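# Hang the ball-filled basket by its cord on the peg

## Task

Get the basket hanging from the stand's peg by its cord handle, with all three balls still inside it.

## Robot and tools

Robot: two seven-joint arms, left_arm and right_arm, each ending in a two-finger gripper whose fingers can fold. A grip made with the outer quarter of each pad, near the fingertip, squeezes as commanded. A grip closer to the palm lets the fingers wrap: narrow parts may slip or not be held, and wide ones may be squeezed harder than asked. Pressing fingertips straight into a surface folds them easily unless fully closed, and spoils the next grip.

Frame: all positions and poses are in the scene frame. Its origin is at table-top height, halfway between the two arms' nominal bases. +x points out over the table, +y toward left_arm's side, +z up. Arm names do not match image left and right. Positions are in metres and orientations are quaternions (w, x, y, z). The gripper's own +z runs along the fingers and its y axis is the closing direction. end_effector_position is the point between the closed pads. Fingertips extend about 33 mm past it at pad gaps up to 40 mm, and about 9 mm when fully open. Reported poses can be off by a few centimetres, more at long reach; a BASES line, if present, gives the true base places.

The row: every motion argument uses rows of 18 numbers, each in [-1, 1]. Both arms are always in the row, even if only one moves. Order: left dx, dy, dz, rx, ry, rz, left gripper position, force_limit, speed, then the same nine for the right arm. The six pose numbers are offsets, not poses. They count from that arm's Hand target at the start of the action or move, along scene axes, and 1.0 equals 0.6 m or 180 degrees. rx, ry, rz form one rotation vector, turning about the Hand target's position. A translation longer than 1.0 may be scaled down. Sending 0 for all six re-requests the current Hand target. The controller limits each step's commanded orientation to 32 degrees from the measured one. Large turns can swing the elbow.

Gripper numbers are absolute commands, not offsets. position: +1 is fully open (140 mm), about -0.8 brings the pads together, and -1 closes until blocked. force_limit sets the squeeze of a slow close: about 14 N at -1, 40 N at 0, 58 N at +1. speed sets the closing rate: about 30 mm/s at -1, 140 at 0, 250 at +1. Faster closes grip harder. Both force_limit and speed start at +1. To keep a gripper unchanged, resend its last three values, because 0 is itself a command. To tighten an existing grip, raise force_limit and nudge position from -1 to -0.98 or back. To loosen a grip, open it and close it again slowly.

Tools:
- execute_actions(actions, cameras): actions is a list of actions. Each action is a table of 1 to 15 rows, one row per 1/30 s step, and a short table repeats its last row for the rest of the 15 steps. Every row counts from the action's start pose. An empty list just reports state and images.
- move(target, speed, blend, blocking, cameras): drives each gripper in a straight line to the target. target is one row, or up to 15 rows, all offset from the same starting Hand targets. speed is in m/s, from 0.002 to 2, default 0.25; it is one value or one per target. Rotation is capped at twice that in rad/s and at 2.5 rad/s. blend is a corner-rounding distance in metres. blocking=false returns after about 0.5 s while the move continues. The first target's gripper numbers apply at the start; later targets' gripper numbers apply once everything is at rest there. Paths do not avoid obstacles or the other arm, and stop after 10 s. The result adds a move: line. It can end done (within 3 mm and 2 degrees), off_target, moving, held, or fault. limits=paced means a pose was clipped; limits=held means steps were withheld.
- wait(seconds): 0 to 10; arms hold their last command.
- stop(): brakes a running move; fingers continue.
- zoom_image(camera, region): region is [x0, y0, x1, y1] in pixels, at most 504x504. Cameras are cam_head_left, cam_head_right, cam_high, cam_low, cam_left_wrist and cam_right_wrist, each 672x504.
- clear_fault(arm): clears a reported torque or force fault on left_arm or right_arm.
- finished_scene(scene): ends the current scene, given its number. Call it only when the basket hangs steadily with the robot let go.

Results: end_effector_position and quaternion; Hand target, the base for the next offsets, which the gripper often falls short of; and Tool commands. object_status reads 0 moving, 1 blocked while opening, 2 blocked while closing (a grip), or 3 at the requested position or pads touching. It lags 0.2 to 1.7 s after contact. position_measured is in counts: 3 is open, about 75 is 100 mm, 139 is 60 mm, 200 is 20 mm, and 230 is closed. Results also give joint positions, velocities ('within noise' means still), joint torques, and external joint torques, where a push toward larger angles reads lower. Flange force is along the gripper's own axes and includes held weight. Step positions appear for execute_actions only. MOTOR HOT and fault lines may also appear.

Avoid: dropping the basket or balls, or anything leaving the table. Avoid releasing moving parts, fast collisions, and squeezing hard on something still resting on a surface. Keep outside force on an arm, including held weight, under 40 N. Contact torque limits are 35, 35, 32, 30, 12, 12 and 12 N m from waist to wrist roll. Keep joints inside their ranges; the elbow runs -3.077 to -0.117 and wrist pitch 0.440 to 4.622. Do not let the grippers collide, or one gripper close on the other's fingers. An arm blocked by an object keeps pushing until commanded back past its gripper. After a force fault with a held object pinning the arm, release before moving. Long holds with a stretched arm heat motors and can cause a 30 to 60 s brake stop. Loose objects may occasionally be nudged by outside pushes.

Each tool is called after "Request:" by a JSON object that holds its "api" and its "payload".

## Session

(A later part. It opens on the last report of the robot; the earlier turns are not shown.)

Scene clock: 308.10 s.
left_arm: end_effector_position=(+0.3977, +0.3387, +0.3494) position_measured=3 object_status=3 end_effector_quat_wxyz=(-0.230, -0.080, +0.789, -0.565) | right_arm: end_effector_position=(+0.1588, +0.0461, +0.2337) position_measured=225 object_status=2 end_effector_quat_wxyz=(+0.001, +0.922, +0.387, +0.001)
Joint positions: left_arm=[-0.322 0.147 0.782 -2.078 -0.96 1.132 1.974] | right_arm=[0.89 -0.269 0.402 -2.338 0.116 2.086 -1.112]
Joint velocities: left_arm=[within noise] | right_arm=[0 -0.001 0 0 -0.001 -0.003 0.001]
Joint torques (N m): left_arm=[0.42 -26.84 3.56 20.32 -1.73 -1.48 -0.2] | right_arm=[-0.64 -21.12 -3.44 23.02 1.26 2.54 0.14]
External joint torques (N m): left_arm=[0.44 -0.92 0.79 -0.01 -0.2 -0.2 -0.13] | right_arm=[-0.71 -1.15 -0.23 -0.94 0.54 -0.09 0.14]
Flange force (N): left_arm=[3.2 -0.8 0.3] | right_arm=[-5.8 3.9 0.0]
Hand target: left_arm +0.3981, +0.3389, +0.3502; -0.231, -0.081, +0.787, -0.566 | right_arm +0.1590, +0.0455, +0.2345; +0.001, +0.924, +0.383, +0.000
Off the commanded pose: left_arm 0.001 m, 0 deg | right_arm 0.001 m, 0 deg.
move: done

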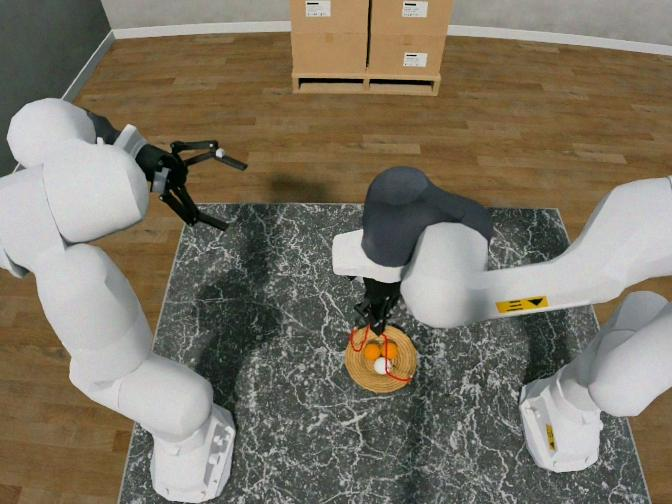

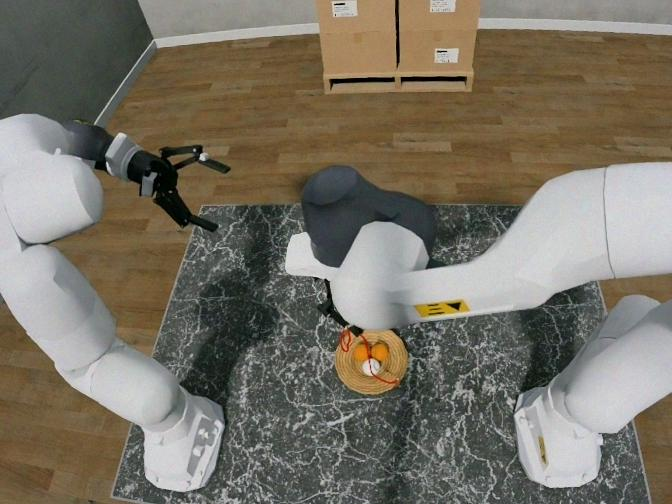

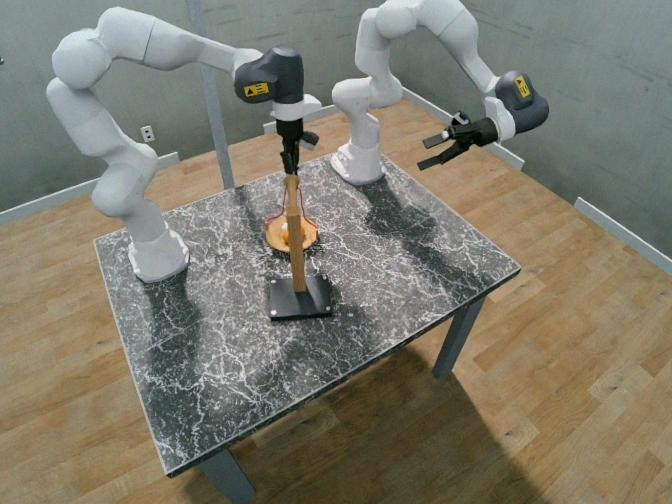

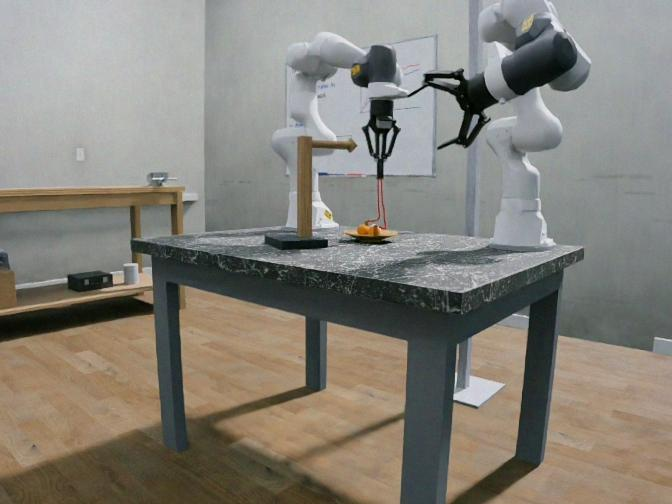

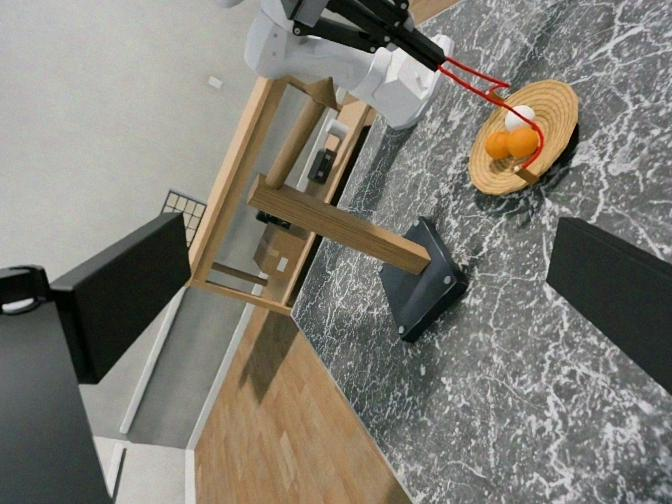

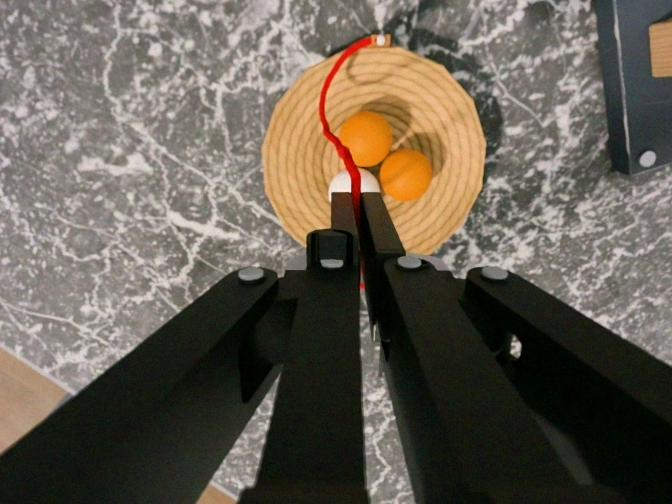

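Request:
{"api": "move", "payload": {"target": [[0,0,0,0,0,0,1,1,1,0.024,-0.0183,0.035,0,0,0,-1,-1,-1],[0,0,0,0,0,0,1,1,1,0.024,-0.0183,0.13,0,0,0,-1,-1,-1]], "speed": [0.06,0.035], "blend": [0.005,0], "cameras": ["cam_right_wrist","cam_low","cam_high","cam_head_left","cam_head_right"]}}

Request:
{"api": "zoom_image", "payload": {"camera": "cam_low", "region": [290, 100, 470, 260]}}

Request:
{"api": "zoom_image", "payload": {"camera": "cam_high", "region": [220, 120, 380, 280]}}

Scene clock: 326.83 s.
left_arm: end_effector_position=(+0.3977, +0.3387, +0.3495) position_measured=3 object_status=3 end_effector_quat_wxyz=(-0.230, -0.080, +0.789, -0.565) | right_arm: end_effector_position=(+0.1731, +0.0345, +0.3104) position_measured=225 object_status=2 end_effector_quat_wxyz=(+0.002, +0.924, +0.382, -0.001)
Joint positions: left_arm=[-0.322 0.147 0.782 -2.078 -0.96 1.132 1.974] | right_arm=[0.886 -0.34 0.345 -2.207 0.118 1.88 -1.146]
Joint velocities: left_arm=[within noise] | right_arm=[0.002 0 -0.002 0 -0.001 -0.004 -0.001]
Joint torques (N m): left_arm=[0.42 -26.86 3.58 20.3 -1.73 -1.46 -0.24] | right_arm=[-0.41 -20.13 -4 24.53 0.88 2.63 -0.18]
External joint torques (N m): left_arm=[0.39 -0.93 0.77 -0.01 -0.2 -0.18 -0.17] | right_arm=[-0.38 -1.57 -0.22 -0.03 0.09 0.01 -0.18]
Flange force (N): left_arm=[3.3 -0.9 0.5] | right_arm=[-4.4 3.2 -0.5]
Hand target: left_arm +0.3981, +0.3389, +0.3502; -0.231, -0.081, +0.787, -0.566 | right_arm +0.1734, +0.0345, +0.3125; +0.001, +0.924, +0.383, +0.000
Off the commanded pose: left_arm 0.001 m, 0 deg | right_arm 0.002 m, 0 deg.
move: done
Images, in order (width x height): cam_head_left 672x504, cam_head_right 672x504, cam_high 672x504, cam_low 672x504, cam_right_wrist 672x504.

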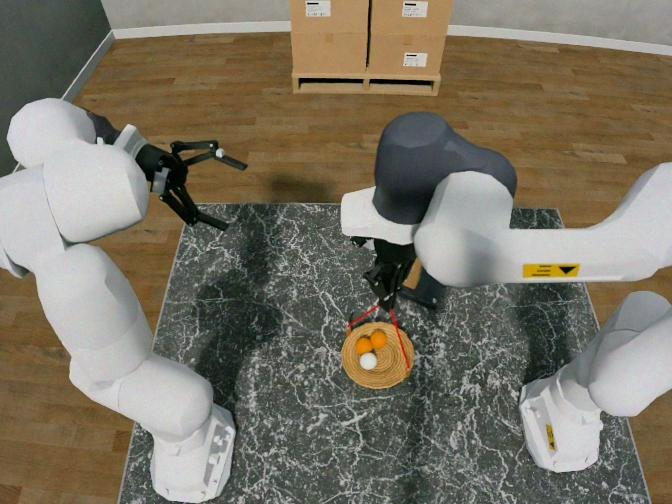

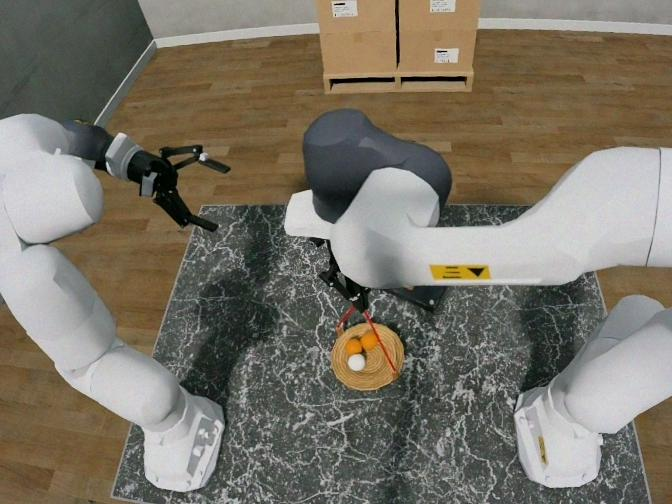

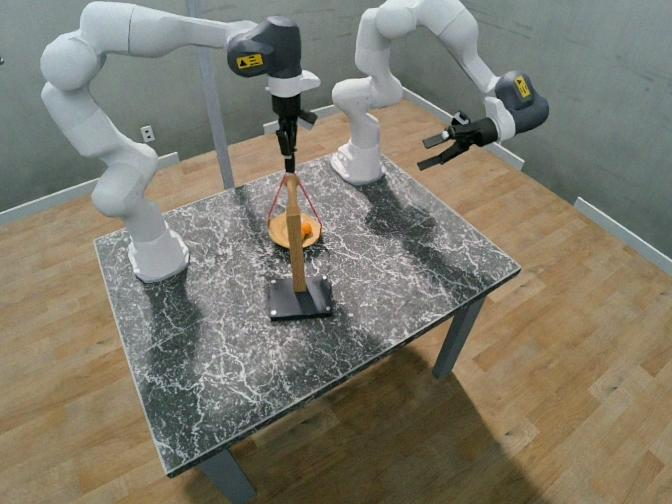

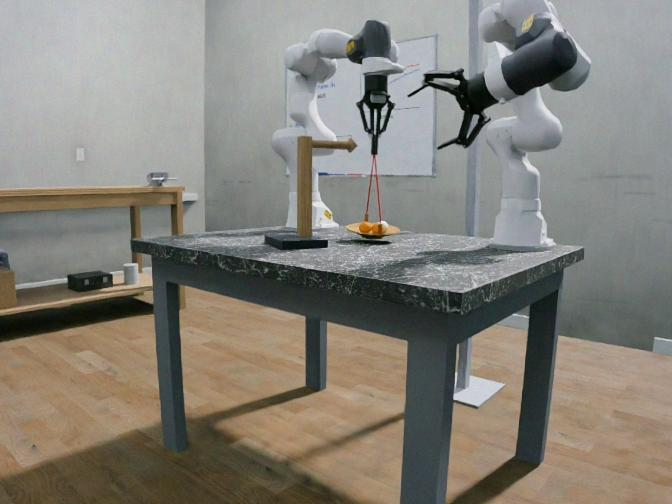

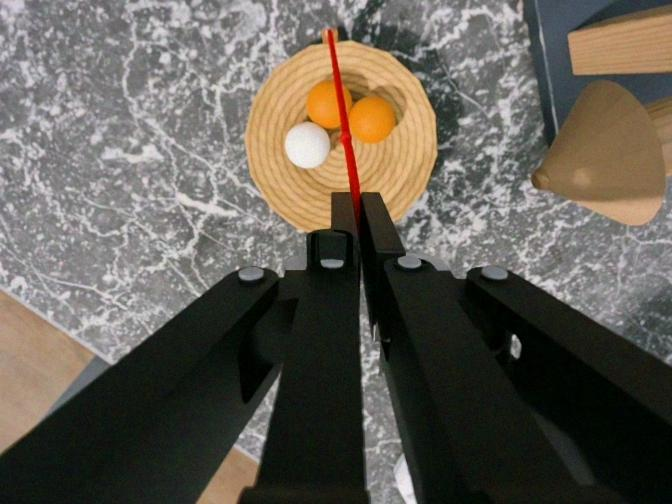

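Scaled by 2.800 from the camera's 672x504 image, which has a finer 960x720 frame.

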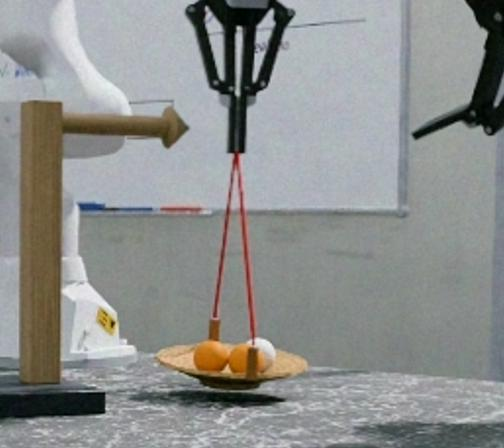

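Scaled by 3.150 from the camera's 672x504 image, which has a finer 960x720 frame.

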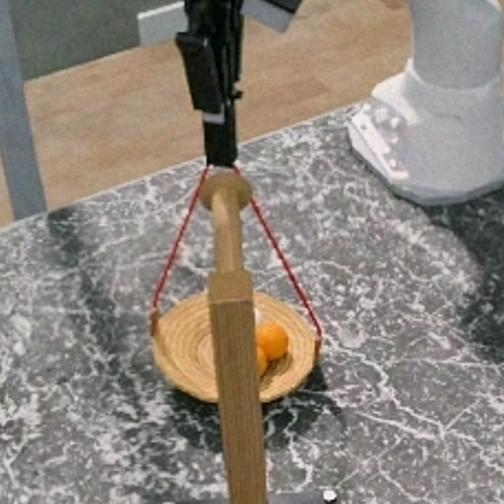

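Request:
{"api": "move", "payload": {"target": [[0,0,0,0,0,0,1,1,1,-0.008,0.004,0.075,0,0,0,-1,-1,-1],[0,0,0,0,0,0,1,1,1,-0.008,0.004,0.155,0,0,0.122,-1,-1,-1]], "speed": [0.06,0.07], "blend": [0.01,0], "cameras": ["cam_right_wrist","cam_low","cam_high","cam_head_left"]}}

Request:
{"api": "zoom_image", "payload": {"camera": "cam_low", "region": [290, 90, 430, 250]}}

Request:
{"api": "zoom_image", "payload": {"camera": "cam_high", "region": [220, 100, 380, 260]}}

Request:
{"api": "zoom_image", "payload": {"camera": "cam_right_wrist", "region": [220, 0, 672, 300]}}

Scene clock: 360.13 s.
left_arm: end_effector_position=(+0.3977, +0.3387, +0.3495) position_measured=3 object_status=3 end_effector_quat_wxyz=(-0.230, -0.080, +0.789, -0.565) | right_arm: end_effector_position=(+0.1678, +0.0372, +0.4045) position_measured=225 object_status=2 end_effector_quat_wxyz=(+0.000, +0.836, +0.549, -0.001)
Joint positions: left_arm=[-0.322 0.147 0.782 -2.078 -0.96 1.132 1.974] | right_arm=[0.981 -0.326 0.255 -1.964 0.082 1.646 -1.486]
Joint velocities: left_arm=[within noise] | right_arm=[0 0 -0.001 0.001 -0.001 -0.001 -0.006]
Joint torques (N m): left_arm=[0.44 -26.88 3.51 20.36 -1.71 -1.47 -0.2] | right_arm=[-0.05 -19.98 -3.09 24.18 0.49 2.66 -0.21]
External joint torques (N m): left_arm=[0.48 -0.95 0.75 0.04 -0.18 -0.18 -0.13] | right_arm=[-0.12 -0.55 -0.29 -0.09 -0.38 0.04 -0.21]
Flange force (N): left_arm=[3.2 -0.9 0.3] | right_arm=[-1.9 1.2 0.5]
Hand target: left_arm +0.3981, +0.3389, +0.3502; -0.231, -0.081, +0.787, -0.566 | right_arm +0.1686, +0.0369, +0.4055; +0.001, +0.834, +0.552, +0.000
Off the commanded pose: left_arm 0.001 m, 0 deg | right_arm 0.001 m, 0 deg.
move: done
Images, in order (width x height): cam_head_left 672x504, cam_high 672x504, cam_low 672x504, cam_right_wrist 672x504.

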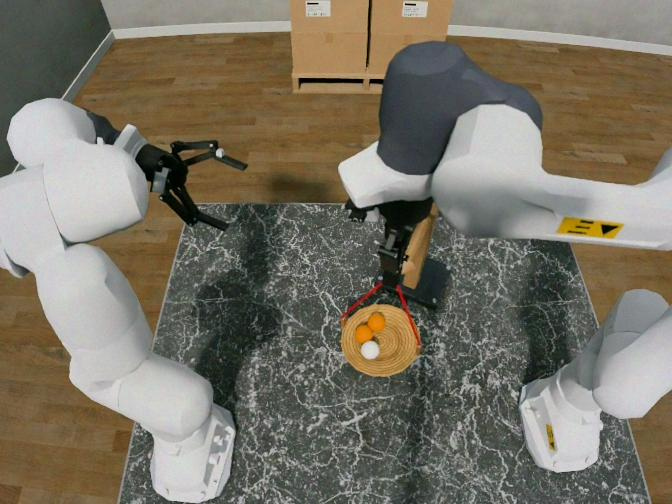

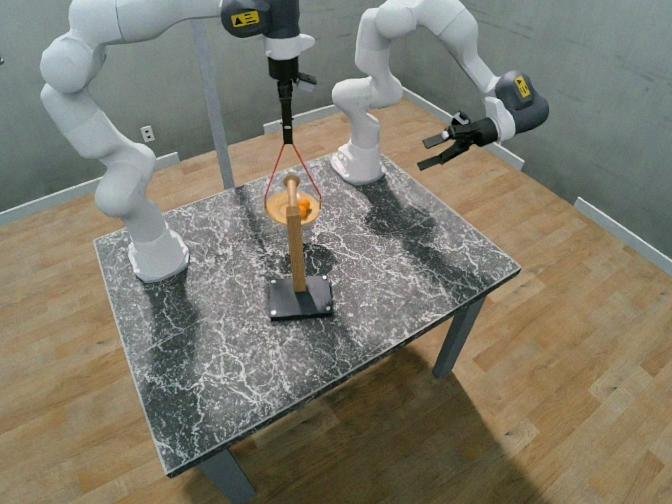

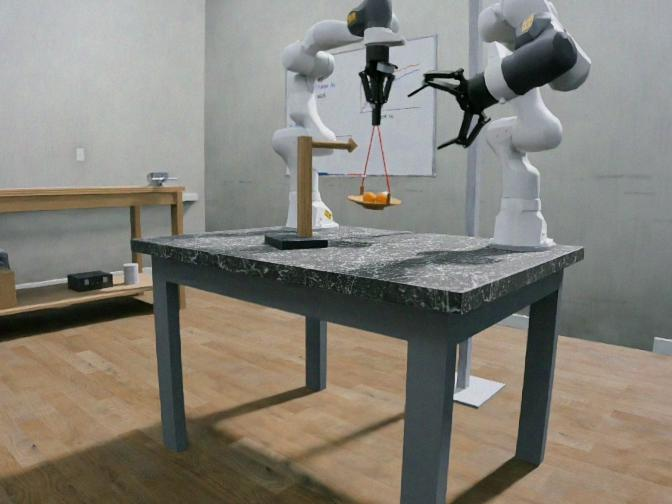

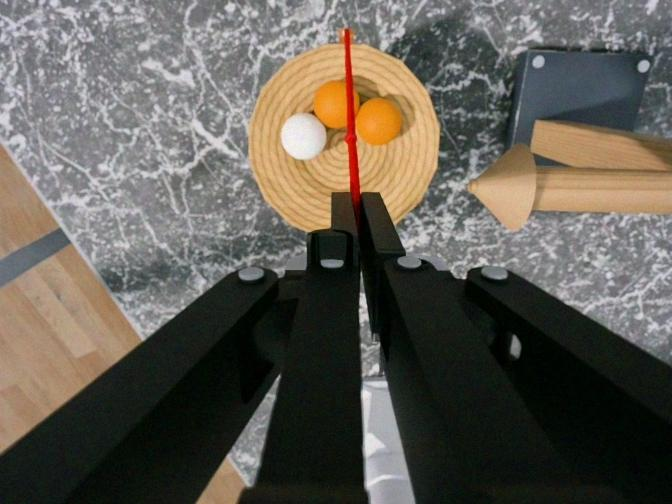

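Scaled by 3.150 from the camera's 672x504 image, which has a finer 960x720 frame.

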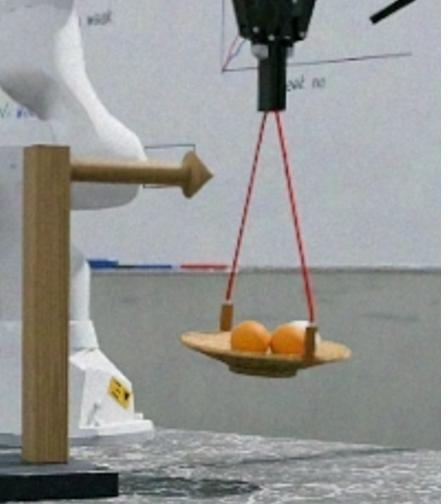

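Scaled by 3.150 from the camera's 672x504 image, which has a finer 960x720 frame.

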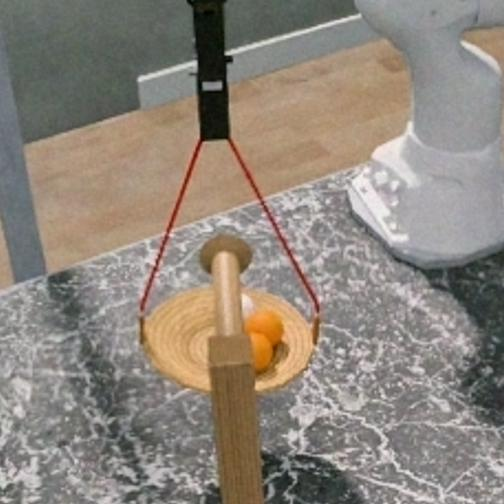

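Scaled by 1.115 from the camera's 672x504 image, which has a finer 960x720 frame.

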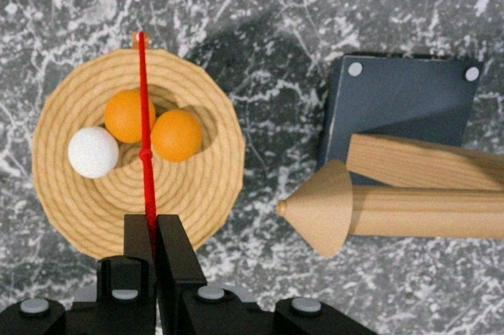

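Request:
{"api": "move", "payload": {"target": [0,0,0,0,0,0,1,1,1,0.1657,-0.0703,-0.0158,0,0,-0.011,-1,-1,-1], "speed": 0.045, "cameras": ["cam_right_wrist","cam_low","cam_high"]}}

Request:
{"api": "zoom_image", "payload": {"camera": "cam_low", "region": [270, 90, 410, 250]}}

Request:
{"api": "zoom_image", "payload": {"camera": "cam_high", "region": [220, 100, 380, 260]}}

Request:
{"api": "zoom_image", "payload": {"camera": "cam_right_wrist", "region": [220, 80, 440, 280]}}

Scene clock: 429.30 s.
left_arm: end_effector_position=(+0.3977, +0.3387, +0.3495) position_measured=3 object_status=3 end_effector_quat_wxyz=(-0.230, -0.080, +0.789, -0.565) | right_arm: end_effector_position=(+0.2664, -0.0058, +0.3957) position_measured=225 object_status=2 end_effector_quat_wxyz=(+0.001, +0.845, +0.535, -0.002)
Joint positions: left_arm=[-0.322 0.147 0.782 -2.078 -0.96 1.132 1.974] | right_arm=[0.937 -0.329 0.096 -1.999 0.032 1.667 -1.645]
Joint velocities: left_arm=[within noise] | right_arm=[0 0.001 0 -0.001 -0.001 0 -0.005]
Joint torques (N m): left_arm=[0.46 -26.88 3.58 20.32 -1.72 -1.43 -0.19] | right_arm=[-0.37 -20.95 -1.52 23.59 0.51 3.22 -0.19]
External joint torques (N m): left_arm=[0.4 -0.92 0.72 -0.02 -0.19 -0.16 -0.12] | right_arm=[-0.48 -0.56 -0.34 -0.79 -0.37 0.61 -0.19]
Flange force (N): left_arm=[3.2 -0.8 0.6] | right_arm=[-3.9 1.1 4.0]
Hand target: left_arm +0.3981, +0.3389, +0.3502; -0.231, -0.081, +0.787, -0.566 | right_arm +0.2680, -0.0053, +0.3960; +0.001, +0.843, +0.537, +0.000
Off the commanded pose: left_arm 0.001 m, 0 deg | right_arm 0.002 m, 0 deg.
move: done
Images, in order (width x height): cam_high 672x504, cam_low 672x504, cam_right_wrist 672x504.

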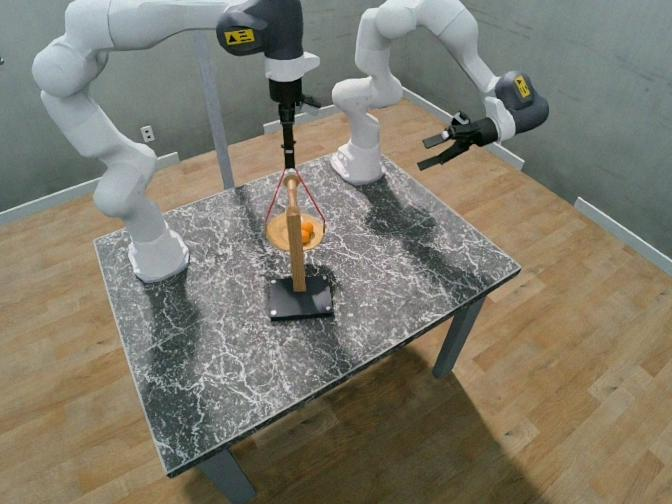

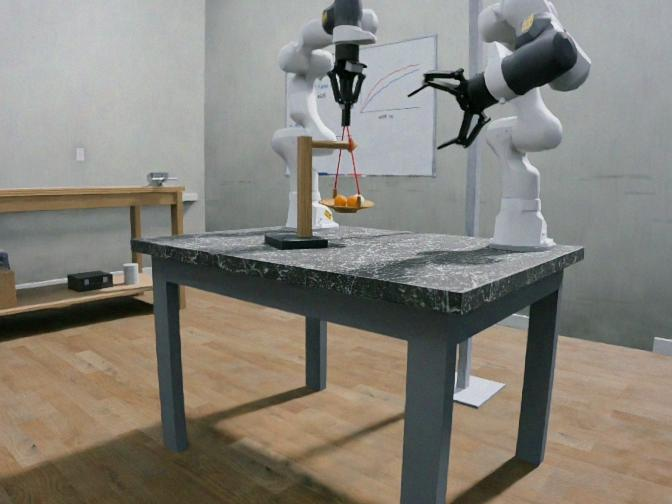

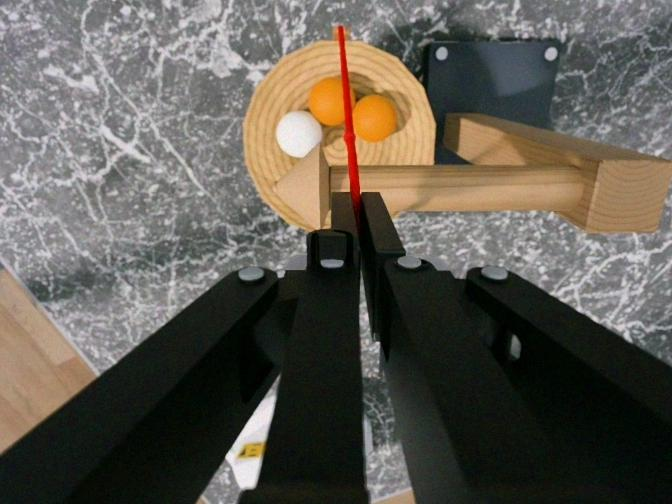

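Scaled by 3.150 from the camera's 672x504 image, which has a finer 960x720 frame.

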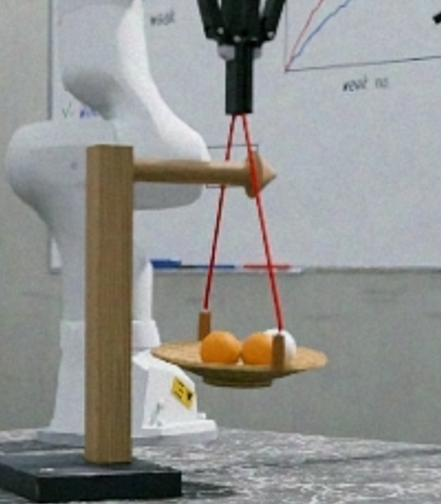

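Scaled by 3.150 from the camera's 672x504 image, which has a finer 960x720 frame.

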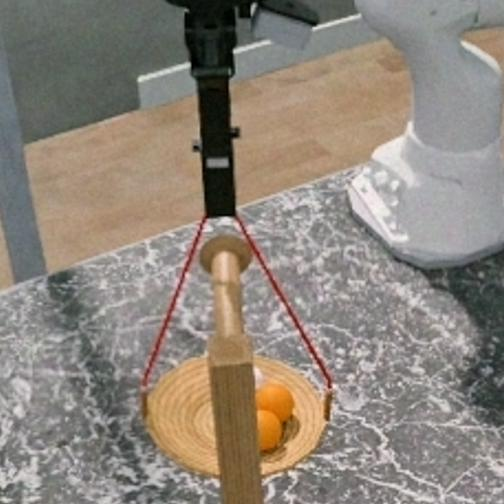

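Scaled by 2.291 from the camera's 672x504 image, which has a finer 960x720 frame.

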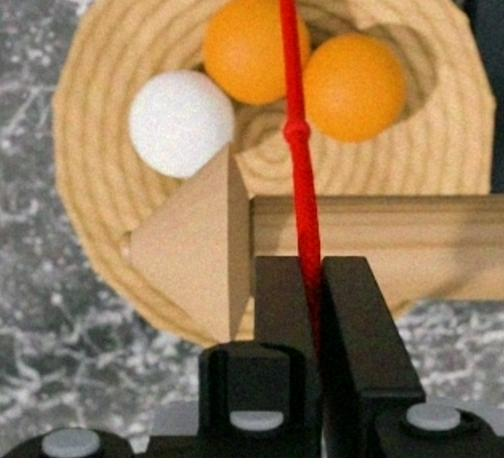

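Request:
{"api": "move", "payload": {"target": [[0,0,0,0,0,0,1,1,1,0.009,-0.0042,0,0,0,0,-1,-1,-1],[0,0,0,0,0,0,1,1,1,0.009,-0.0042,-0.0633,0,0,0,-1,-1,-1]], "speed": [0.02,0.035], "blend": [0.003,0], "cameras": ["cam_right_wrist","cam_low","cam_high"]}}

Request:
{"api": "zoom_image", "payload": {"camera": "cam_low", "region": [290, 110, 390, 220]}}

Request:
{"api": "zoom_image", "payload": {"camera": "cam_right_wrist", "region": [220, 80, 440, 280]}}

Request:
{"api": "zoom_image", "payload": {"camera": "cam_high", "region": [230, 140, 350, 260]}}

Scene clock: 452.23 s.
left_arm: end_effector_position=(+0.3977, +0.3387, +0.3495) position_measured=3 object_status=3 end_effector_quat_wxyz=(-0.230, -0.080, +0.789, -0.565) | right_arm: end_effector_position=(+0.2723, -0.0088, +0.3563) position_measured=225 object_status=2 end_effector_quat_wxyz=(+0.002, +0.844, +0.536, -0.004)
Joint positions: left_arm=[-0.322 0.147 0.782 -2.078 -0.96 1.132 1.974] | right_arm=[0.935 -0.332 0.088 -2.102 0.03 1.763 -1.658]
Joint velocities: left_arm=[within noise] | right_arm=[0 -0.001 0.001 0 0 0.004 0]
Joint torques (N m): left_arm=[0.44 -26.9 3.55 20.33 -1.71 -1.45 -0.24] | right_arm=[-0.37 -22.46 -1.1 23.6 0.81 3.19 -0.2]
External joint torques (N m): left_arm=[0.48 -0.96 0.8 0.05 -0.18 -0.15 -0.17] | right_arm=[-0.4 -1.7 0.09 -1.14 -0.06 0.58 -0.2]
Flange force (N): left_arm=[3.3 -1.0 0.3] | right_arm=[-8.4 0.0 4.5]
Hand target: left_arm +0.3981, +0.3389, +0.3502; -0.231, -0.081, +0.787, -0.566 | right_arm +0.2734, -0.0078, +0.3580; +0.001, +0.843, +0.537, +0.000
Off the commanded pose: left_arm 0.001 m, 0 deg | right_arm 0.002 m, 1 deg.
move: done
Images, in order (width x height): cam_high 672x504, cam_low 672x504, cam_right_wrist 672x504.

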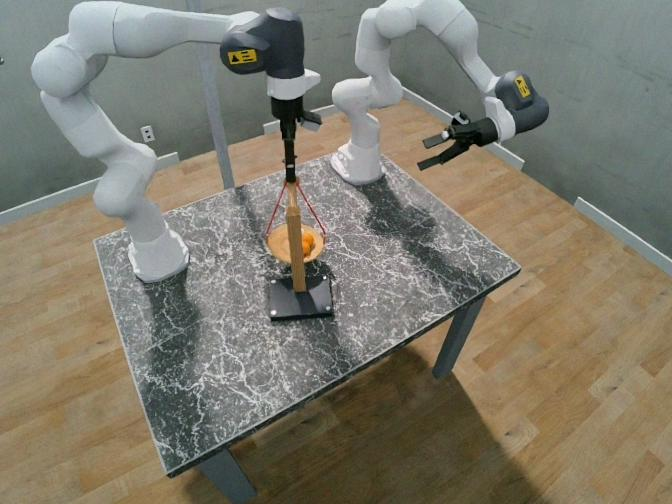

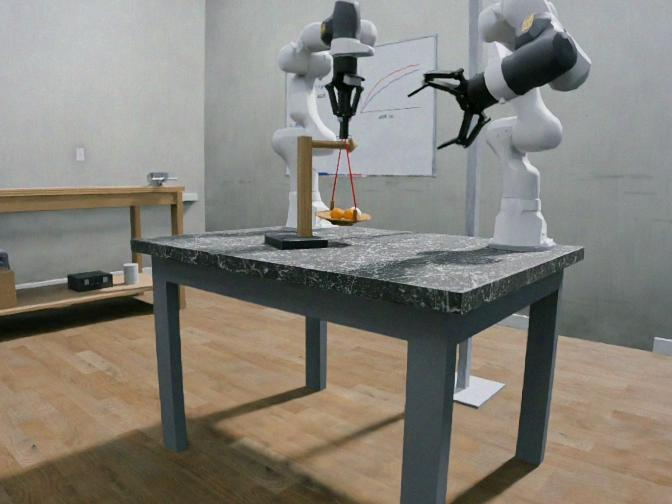

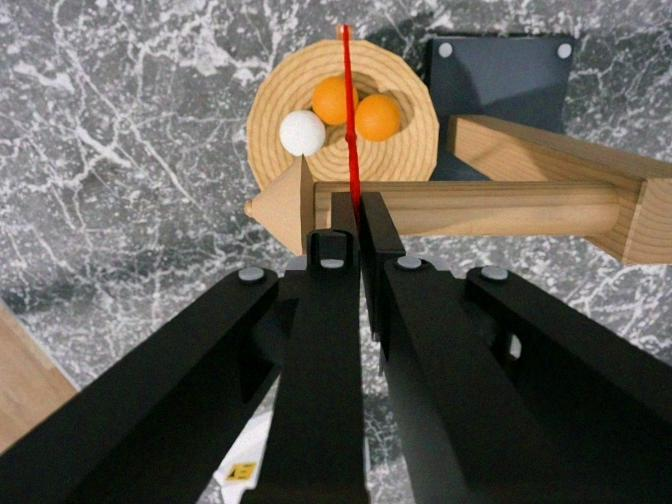

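Scaled by 4.582 from the camera's 672x504 image, which has a finer 960x720 frame.

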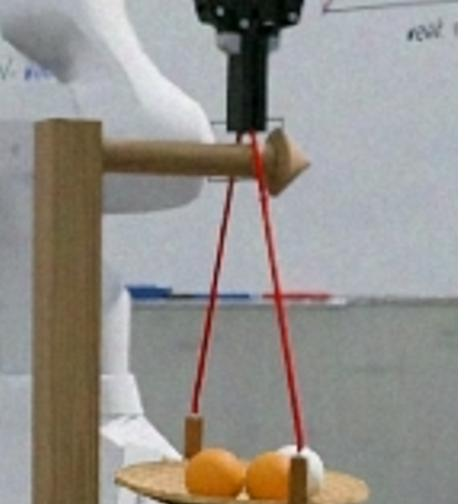

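Scaled by 2.291 from the camera's 672x504 image, which has a finer 960x720 frame.

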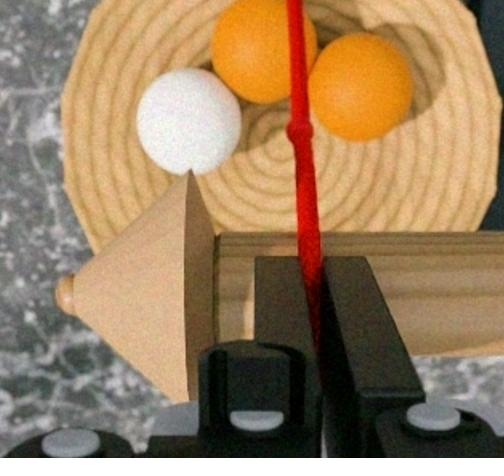

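Scaled by 4.200 from the camera's 672x504 image, which has a finer 960x720 frame.

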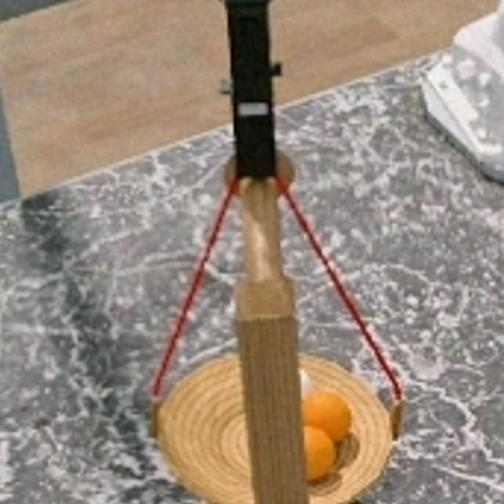

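Request:
{"api": "execute_actions", "payload": {"actions": [[[0,0,0,0,0,0,1,1,1,0,0,-0.0035,0,0,0,-1,-1,-1]],[[0,0,0,0,0,0,1,1,1,0,0,-0.0025,0,0,0,-1,-1,-1]],[[0,0,0,0,0,0,1,1,1,0,0,-0.002,0,0,0,-1,-1,-1]]], "cameras": []}}

Scene clock: 469.87 s.
left_arm: end_effector_position=(+0.3977, +0.3387, +0.3495) position_measured=3 object_status=3 end_effector_quat_wxyz=(-0.230, -0.080, +0.789, -0.565) | right_arm: end_effector_position=(+0.2725, -0.0087, +0.3518) position_measured=225 object_status=2 end_effector_quat_wxyz=(+0.002, +0.844, +0.536, -0.003)
Joint positions: left_arm=[-0.322 0.147 0.782 -2.078 -0.96 1.132 1.974] | right_arm=[0.935 -0.332 0.088 -2.114 0.03 1.776 -1.658]
Joint velocities: within noise
Joint torques (N m): left_arm=[0.37 -26.86 3.57 20.28 -1.69 -1.43 -0.25] | right_arm=[-0.42 -22.03 -1.1 23.83 0.85 3.21 -0.21]
External joint torques (N m): left_arm=[0.25 -0.91 0.66 -0.04 -0.17 -0.15 -0.17] | right_arm=[-0.36 -1.33 0.18 -0.91 0 0.6 -0.21]
External joint torques at the end of the 1st action: left_arm=[0.42 -1.02 0.78 0.04 -0.18 -0.17 -0.12] | right_arm=[-0.37 -1.43 0.19 -1.01 -0.04 0.57 -0.2]
External joint torques at the end of the 2nd action: left_arm=[0.34 -0.95 0.66 0.1 -0.17 -0.17 -0.14] | right_arm=[-0.35 -1.47 0.13 -0.84 -0.01 0.6 -0.18]
Flange force (N): left_arm=[3.3 -1.0 0.9] | right_arm=[-6.6 0.0 3.9]
Flange force at the end of the 1st action (N): left_arm=[3.5 -0.9 0.5] | right_arm=[-7.1 -0.1 4.1]
Flange force at the end of the 2nd action (N): left_arm=[3.1 -1.0 0.4] | right_arm=[-6.8 0.0 3.7]
Hand target: left_arm +0.3981, +0.3389, +0.3502; -0.231, -0.081, +0.787, -0.566 | right_arm +0.2734, -0.0078, +0.3532; +0.001, +0.843, +0.537, +0.000
Off the commanded pose: left_arm 0.001 m, 0 deg | right_arm 0.002 m, 0 deg.
Step readings (end_effector_position of left_arm | right_arm; steps 1 to 15: 1st action; 16 to 30: 2nd action; 31 to 45: 3rd action):
0: (+0.3977, +0.3387, +0.3495) | (+0.2724, -0.0086, +0.3563)
1: (+0.3977, +0.3387, +0.3495) | (+0.2724, -0.0086, +0.3563)
2: (+0.3977, +0.3387, +0.3495) | (+0.2724, -0.0086, +0.3559)
4: (+0.3977, +0.3387, +0.3495) | (+0.2723, -0.0089, +0.3550)
8: (+0.3977, +0.3387, +0.3495) | (+0.2723, -0.0089, +0.3545)
15: (+0.3977, +0.3387, +0.3495) | (+0.2724, -0.0087, +0.3545)
16: (+0.3977, +0.3387, +0.3495) | (+0.2724, -0.0087, +0.3544)
17: (+0.3977, +0.3387, +0.3495) | (+0.2724, -0.0087, +0.3541)
19: (+0.3977, +0.3387, +0.3495) | (+0.2723, -0.0089, +0.3534)
23: (+0.3977, +0.3387, +0.3495) | (+0.2724, -0.0089, +0.3530)
30: (+0.3977, +0.3387, +0.3495) | (+0.2725, -0.0087, +0.3530)
31: (+0.3977, +0.3387, +0.3495) | (+0.2725, -0.0087, +0.3530)
32: (+0.3977, +0.3387, +0.3495) | (+0.2725, -0.0087, +0.3527)
34: (+0.3977, +0.3387, +0.3495) | (+0.2724, -0.0089, +0.3522)
38: (+0.3977, +0.3387, +0.3495) | (+0.2724, -0.0089, +0.3519)
45: (+0.3977, +0.3387, +0.3495) | (+0.2725, -0.0087, +0.3519)
No camera images: "cameras" was empty.

Request:
{"api": "execute_actions", "payload": {"actions": [[[0,0,0,0,0,0,1,1,1,0,0,-0.0025,0,0,0,-1,-1,-1]],[[0,0,0,0,0,0,1,1,1,0,0,-0.0018,0,0,0,-1,-1,-1]]], "cameras": ["cam_low"]}}

Request:
{"api": "zoom_image", "payload": {"camera": "cam_low", "region": [310, 110, 380, 180]}}

Scene clock: 477.33 s.
left_arm: end_effector_position=(+0.3977, +0.3387, +0.3495) position_measured=3 object_status=3 end_effector_quat_wxyz=(-0.230, -0.080, +0.789, -0.565) | right_arm: end_effector_position=(+0.2729, -0.0083, +0.3503) position_measured=225 object_status=2 end_effector_quat_wxyz=(+0.001, +0.845, +0.536, -0.002)
Joint positions: left_arm=[-0.322 0.147 0.782 -2.078 -0.96 1.132 1.974] | right_arm=[0.935 -0.333 0.088 -2.119 0.03 1.782 -1.658]
Joint velocities: within noise
Joint torques (N m): left_arm=[0.39 -26.86 3.54 20.3 -1.7 -1.44 -0.23] | right_arm=[-0.4 -21.54 -1.08 23.11 0.87 3.18 -0.22]
External joint torques (N m): left_arm=[0.32 -0.98 0.69 0.03 -0.18 -0.16 -0.16] | right_arm=[-0.38 -0.95 0.17 -1.58 0.01 0.58 -0.22]
External joint torques at the end of the 1st action: left_arm=[0.43 -0.99 0.81 -0.01 -0.17 -0.15 -0.21] | right_arm=[-0.39 -1.36 0.14 -1.04 0 0.55 -0.19]
Flange force (N): left_arm=[3.4 -1.0 0.7] | right_arm=[-7.3 0.0 5.5]
Flange force at the end of the 1st action (N): left_arm=[3.6 -1.0 0.6] | right_arm=[-7.1 0.0 4.1]
Hand target: left_arm +0.3981, +0.3389, +0.3502; -0.231, -0.081, +0.787, -0.566 | right_arm +0.2734, -0.0078, +0.3507; +0.001, +0.843, +0.537, +0.000
Off the commanded pose: left_arm 0.001 m, 0 deg | right_arm 0.001 m, 0 deg.
Step readings (end_effector_position of left_arm | right_arm; steps 1 to 15: 1st action; 16 to 30: 2nd action):
0: (+0.3977, +0.3387, +0.3495) | (+0.2726, -0.0087, +0.3518)
1: (+0.3977, +0.3387, +0.3495) | (+0.2726, -0.0087, +0.3517)
2: (+0.3977, +0.3387, +0.3495) | (+0.2726, -0.0087, +0.3514)
4: (+0.3977, +0.3387, +0.3495) | (+0.2725, -0.0089, +0.3508)
8: (+0.3977, +0.3387, +0.3495) | (+0.2725, -0.0089, +0.3504)
15: (+0.3977, +0.3387, +0.3495) | (+0.2726, -0.0087, +0.3504)
16: (+0.3977, +0.3387, +0.3495) | (+0.2726, -0.0087, +0.3504)
17: (+0.3977, +0.3387, +0.3495) | (+0.2726, -0.0087, +0.3502)
19: (+0.3977, +0.3387, +0.3495) | (+0.2727, -0.0086, +0.3503)
23: (+0.3977, +0.3387, +0.3495) | (+0.2728, -0.0084, +0.3503)
30: (+0.3977, +0.3387, +0.3495) | (+0.2729, -0.0083, +0.3503)
Images, in order (width x height): cam_low 672x504.

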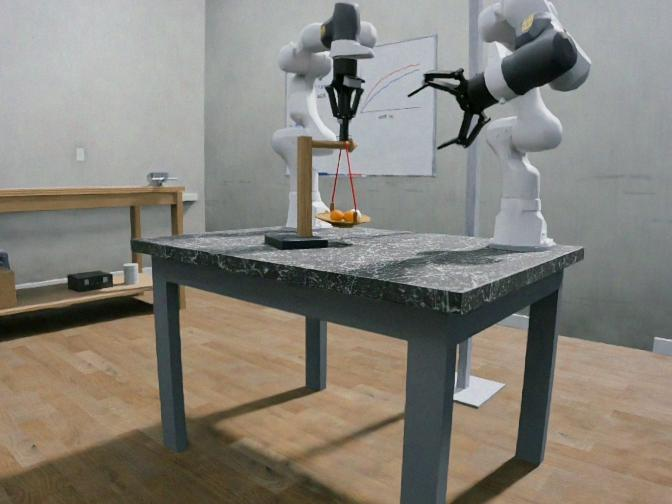

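Scaled by 7.200 from the camera's 672x504 image, which has a finer 960x720 frame.

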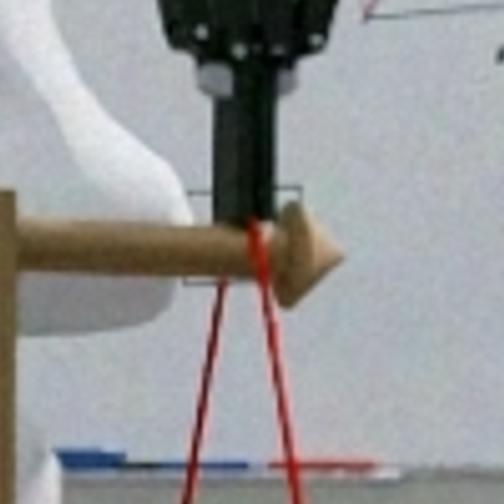

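Request:
{"api": "execute_actions", "payload": {"actions": [[[0,0,0,0,0,0,1,1,1,0,0,0.0003,0,0,0,-0.7,-1,-1]]], "cameras": ["cam_low","cam_right_wrist","cam_high"]}}

Request:
{"api": "zoom_image", "payload": {"camera": "cam_low", "region": [290, 110, 390, 230]}}

Request:
{"api": "zoom_image", "payload": {"camera": "cam_right_wrist", "region": [220, 80, 440, 280]}}

Scene clock: 490.70 s.
left_arm: end_effector_position=(+0.3977, +0.3387, +0.3495) position_measured=3 object_status=3 end_effector_quat_wxyz=(-0.230, -0.080, +0.789, -0.565) | right_arm: end_effector_position=(+0.2729, -0.0083, +0.3503) position_measured=217 object_status=3 end_effector_quat_wxyz=(+0.001, +0.844, +0.536, -0.002)
Joint positions: left_arm=[-0.322 0.147 0.782 -2.078 -0.96 1.132 1.974] | right_arm=[0.935 -0.333 0.088 -2.12 0.03 1.783 -1.658]
Joint velocities: within noise
Joint torques (N m): left_arm=[0.37 -26.9 3.55 20.33 -1.71 -1.44 -0.25] | right_arm=[-0.38 -21.43 -1.05 23.49 0.86 3.07 -0.18]
External joint torques (N m): left_arm=[0.37 -1 0.76 0.02 -0.17 -0.15 -0.18] | right_arm=[-0.42 -0.81 0.13 -1.24 -0.01 0.45 -0.18]
Flange force (N): left_arm=[3.5 -1.0 0.7] | right_arm=[-6.0 0.1 4.3]
Hand target: left_arm +0.3981, +0.3389, +0.3502; -0.231, -0.081, +0.787, -0.566 | right_arm +0.2734, -0.0078, +0.3508; +0.001, +0.843, +0.537, +0.000
Off the commanded pose: left_arm 0.001 m, 0 deg | right_arm 0.001 m, 0 deg.
Step readings (end_effector_position of left_arm | right_arm):
0: (+0.3977, +0.3387, +0.3495) | (+0.2729, -0.0083, +0.3503)
1: (+0.3977, +0.3387, +0.3495) | (+0.2729, -0.0083, +0.3503)
2: (+0.3977, +0.3387, +0.3495) | (+0.2729, -0.0083, +0.3503)
4: (+0.3977, +0.3387, +0.3495) | (+0.2729, -0.0083, +0.3503)
8: (+0.3977, +0.3387, +0.3495) | (+0.2729, -0.0083, +0.3503)
15: (+0.3977, +0.3387, +0.3495) | (+0.2729, -0.0083, +0.3503)
Images, in order (width x height): cam_high 672x504, cam_low 672x504, cam_right_wrist 672x504.

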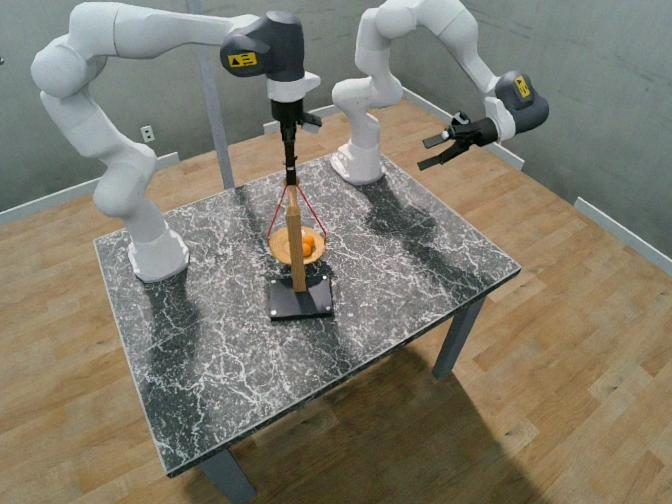

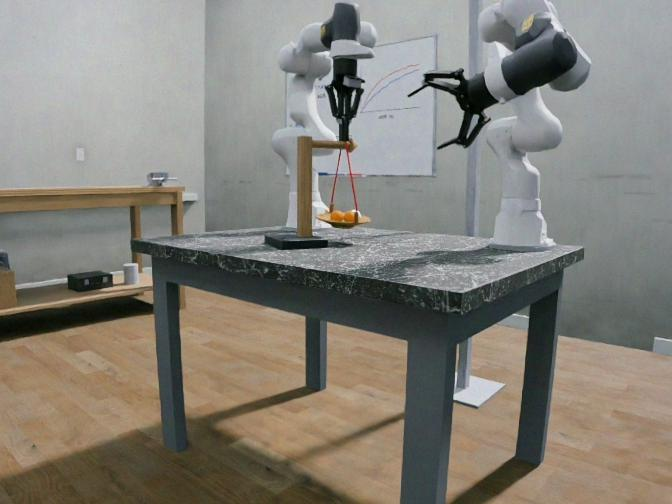

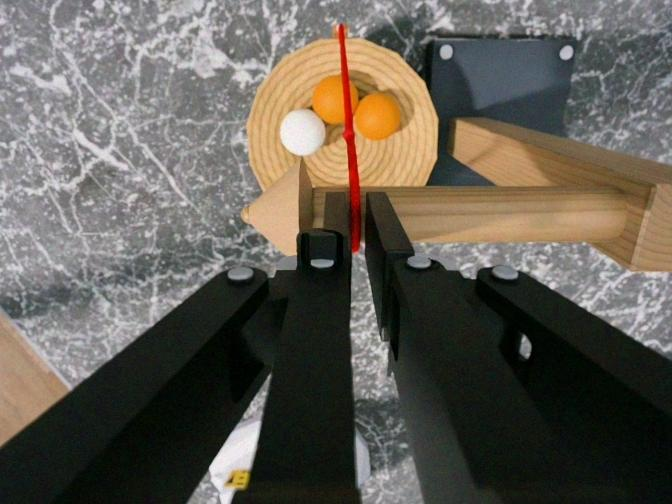

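Scaled by 4.200 from the camera's 672x504 image, which has a finer 960x720 frame.

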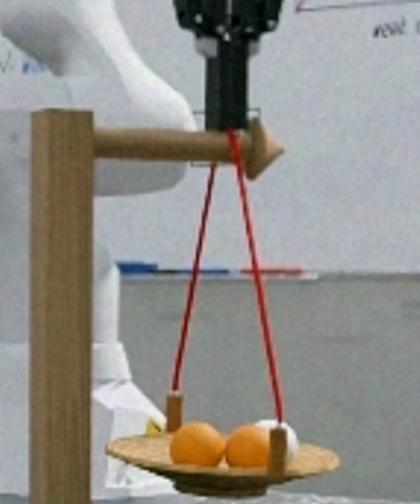

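Scaled by 2.291 from the camera's 672x504 image, which has a finer 960x720 frame.

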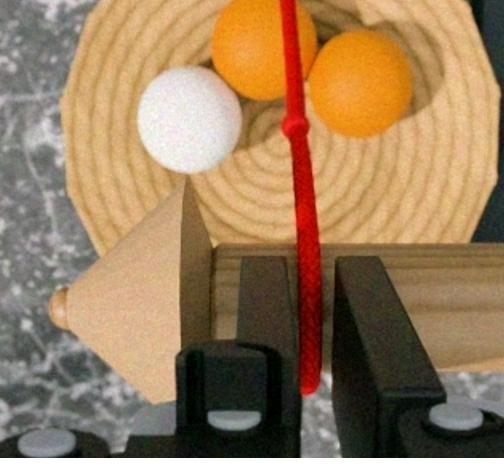

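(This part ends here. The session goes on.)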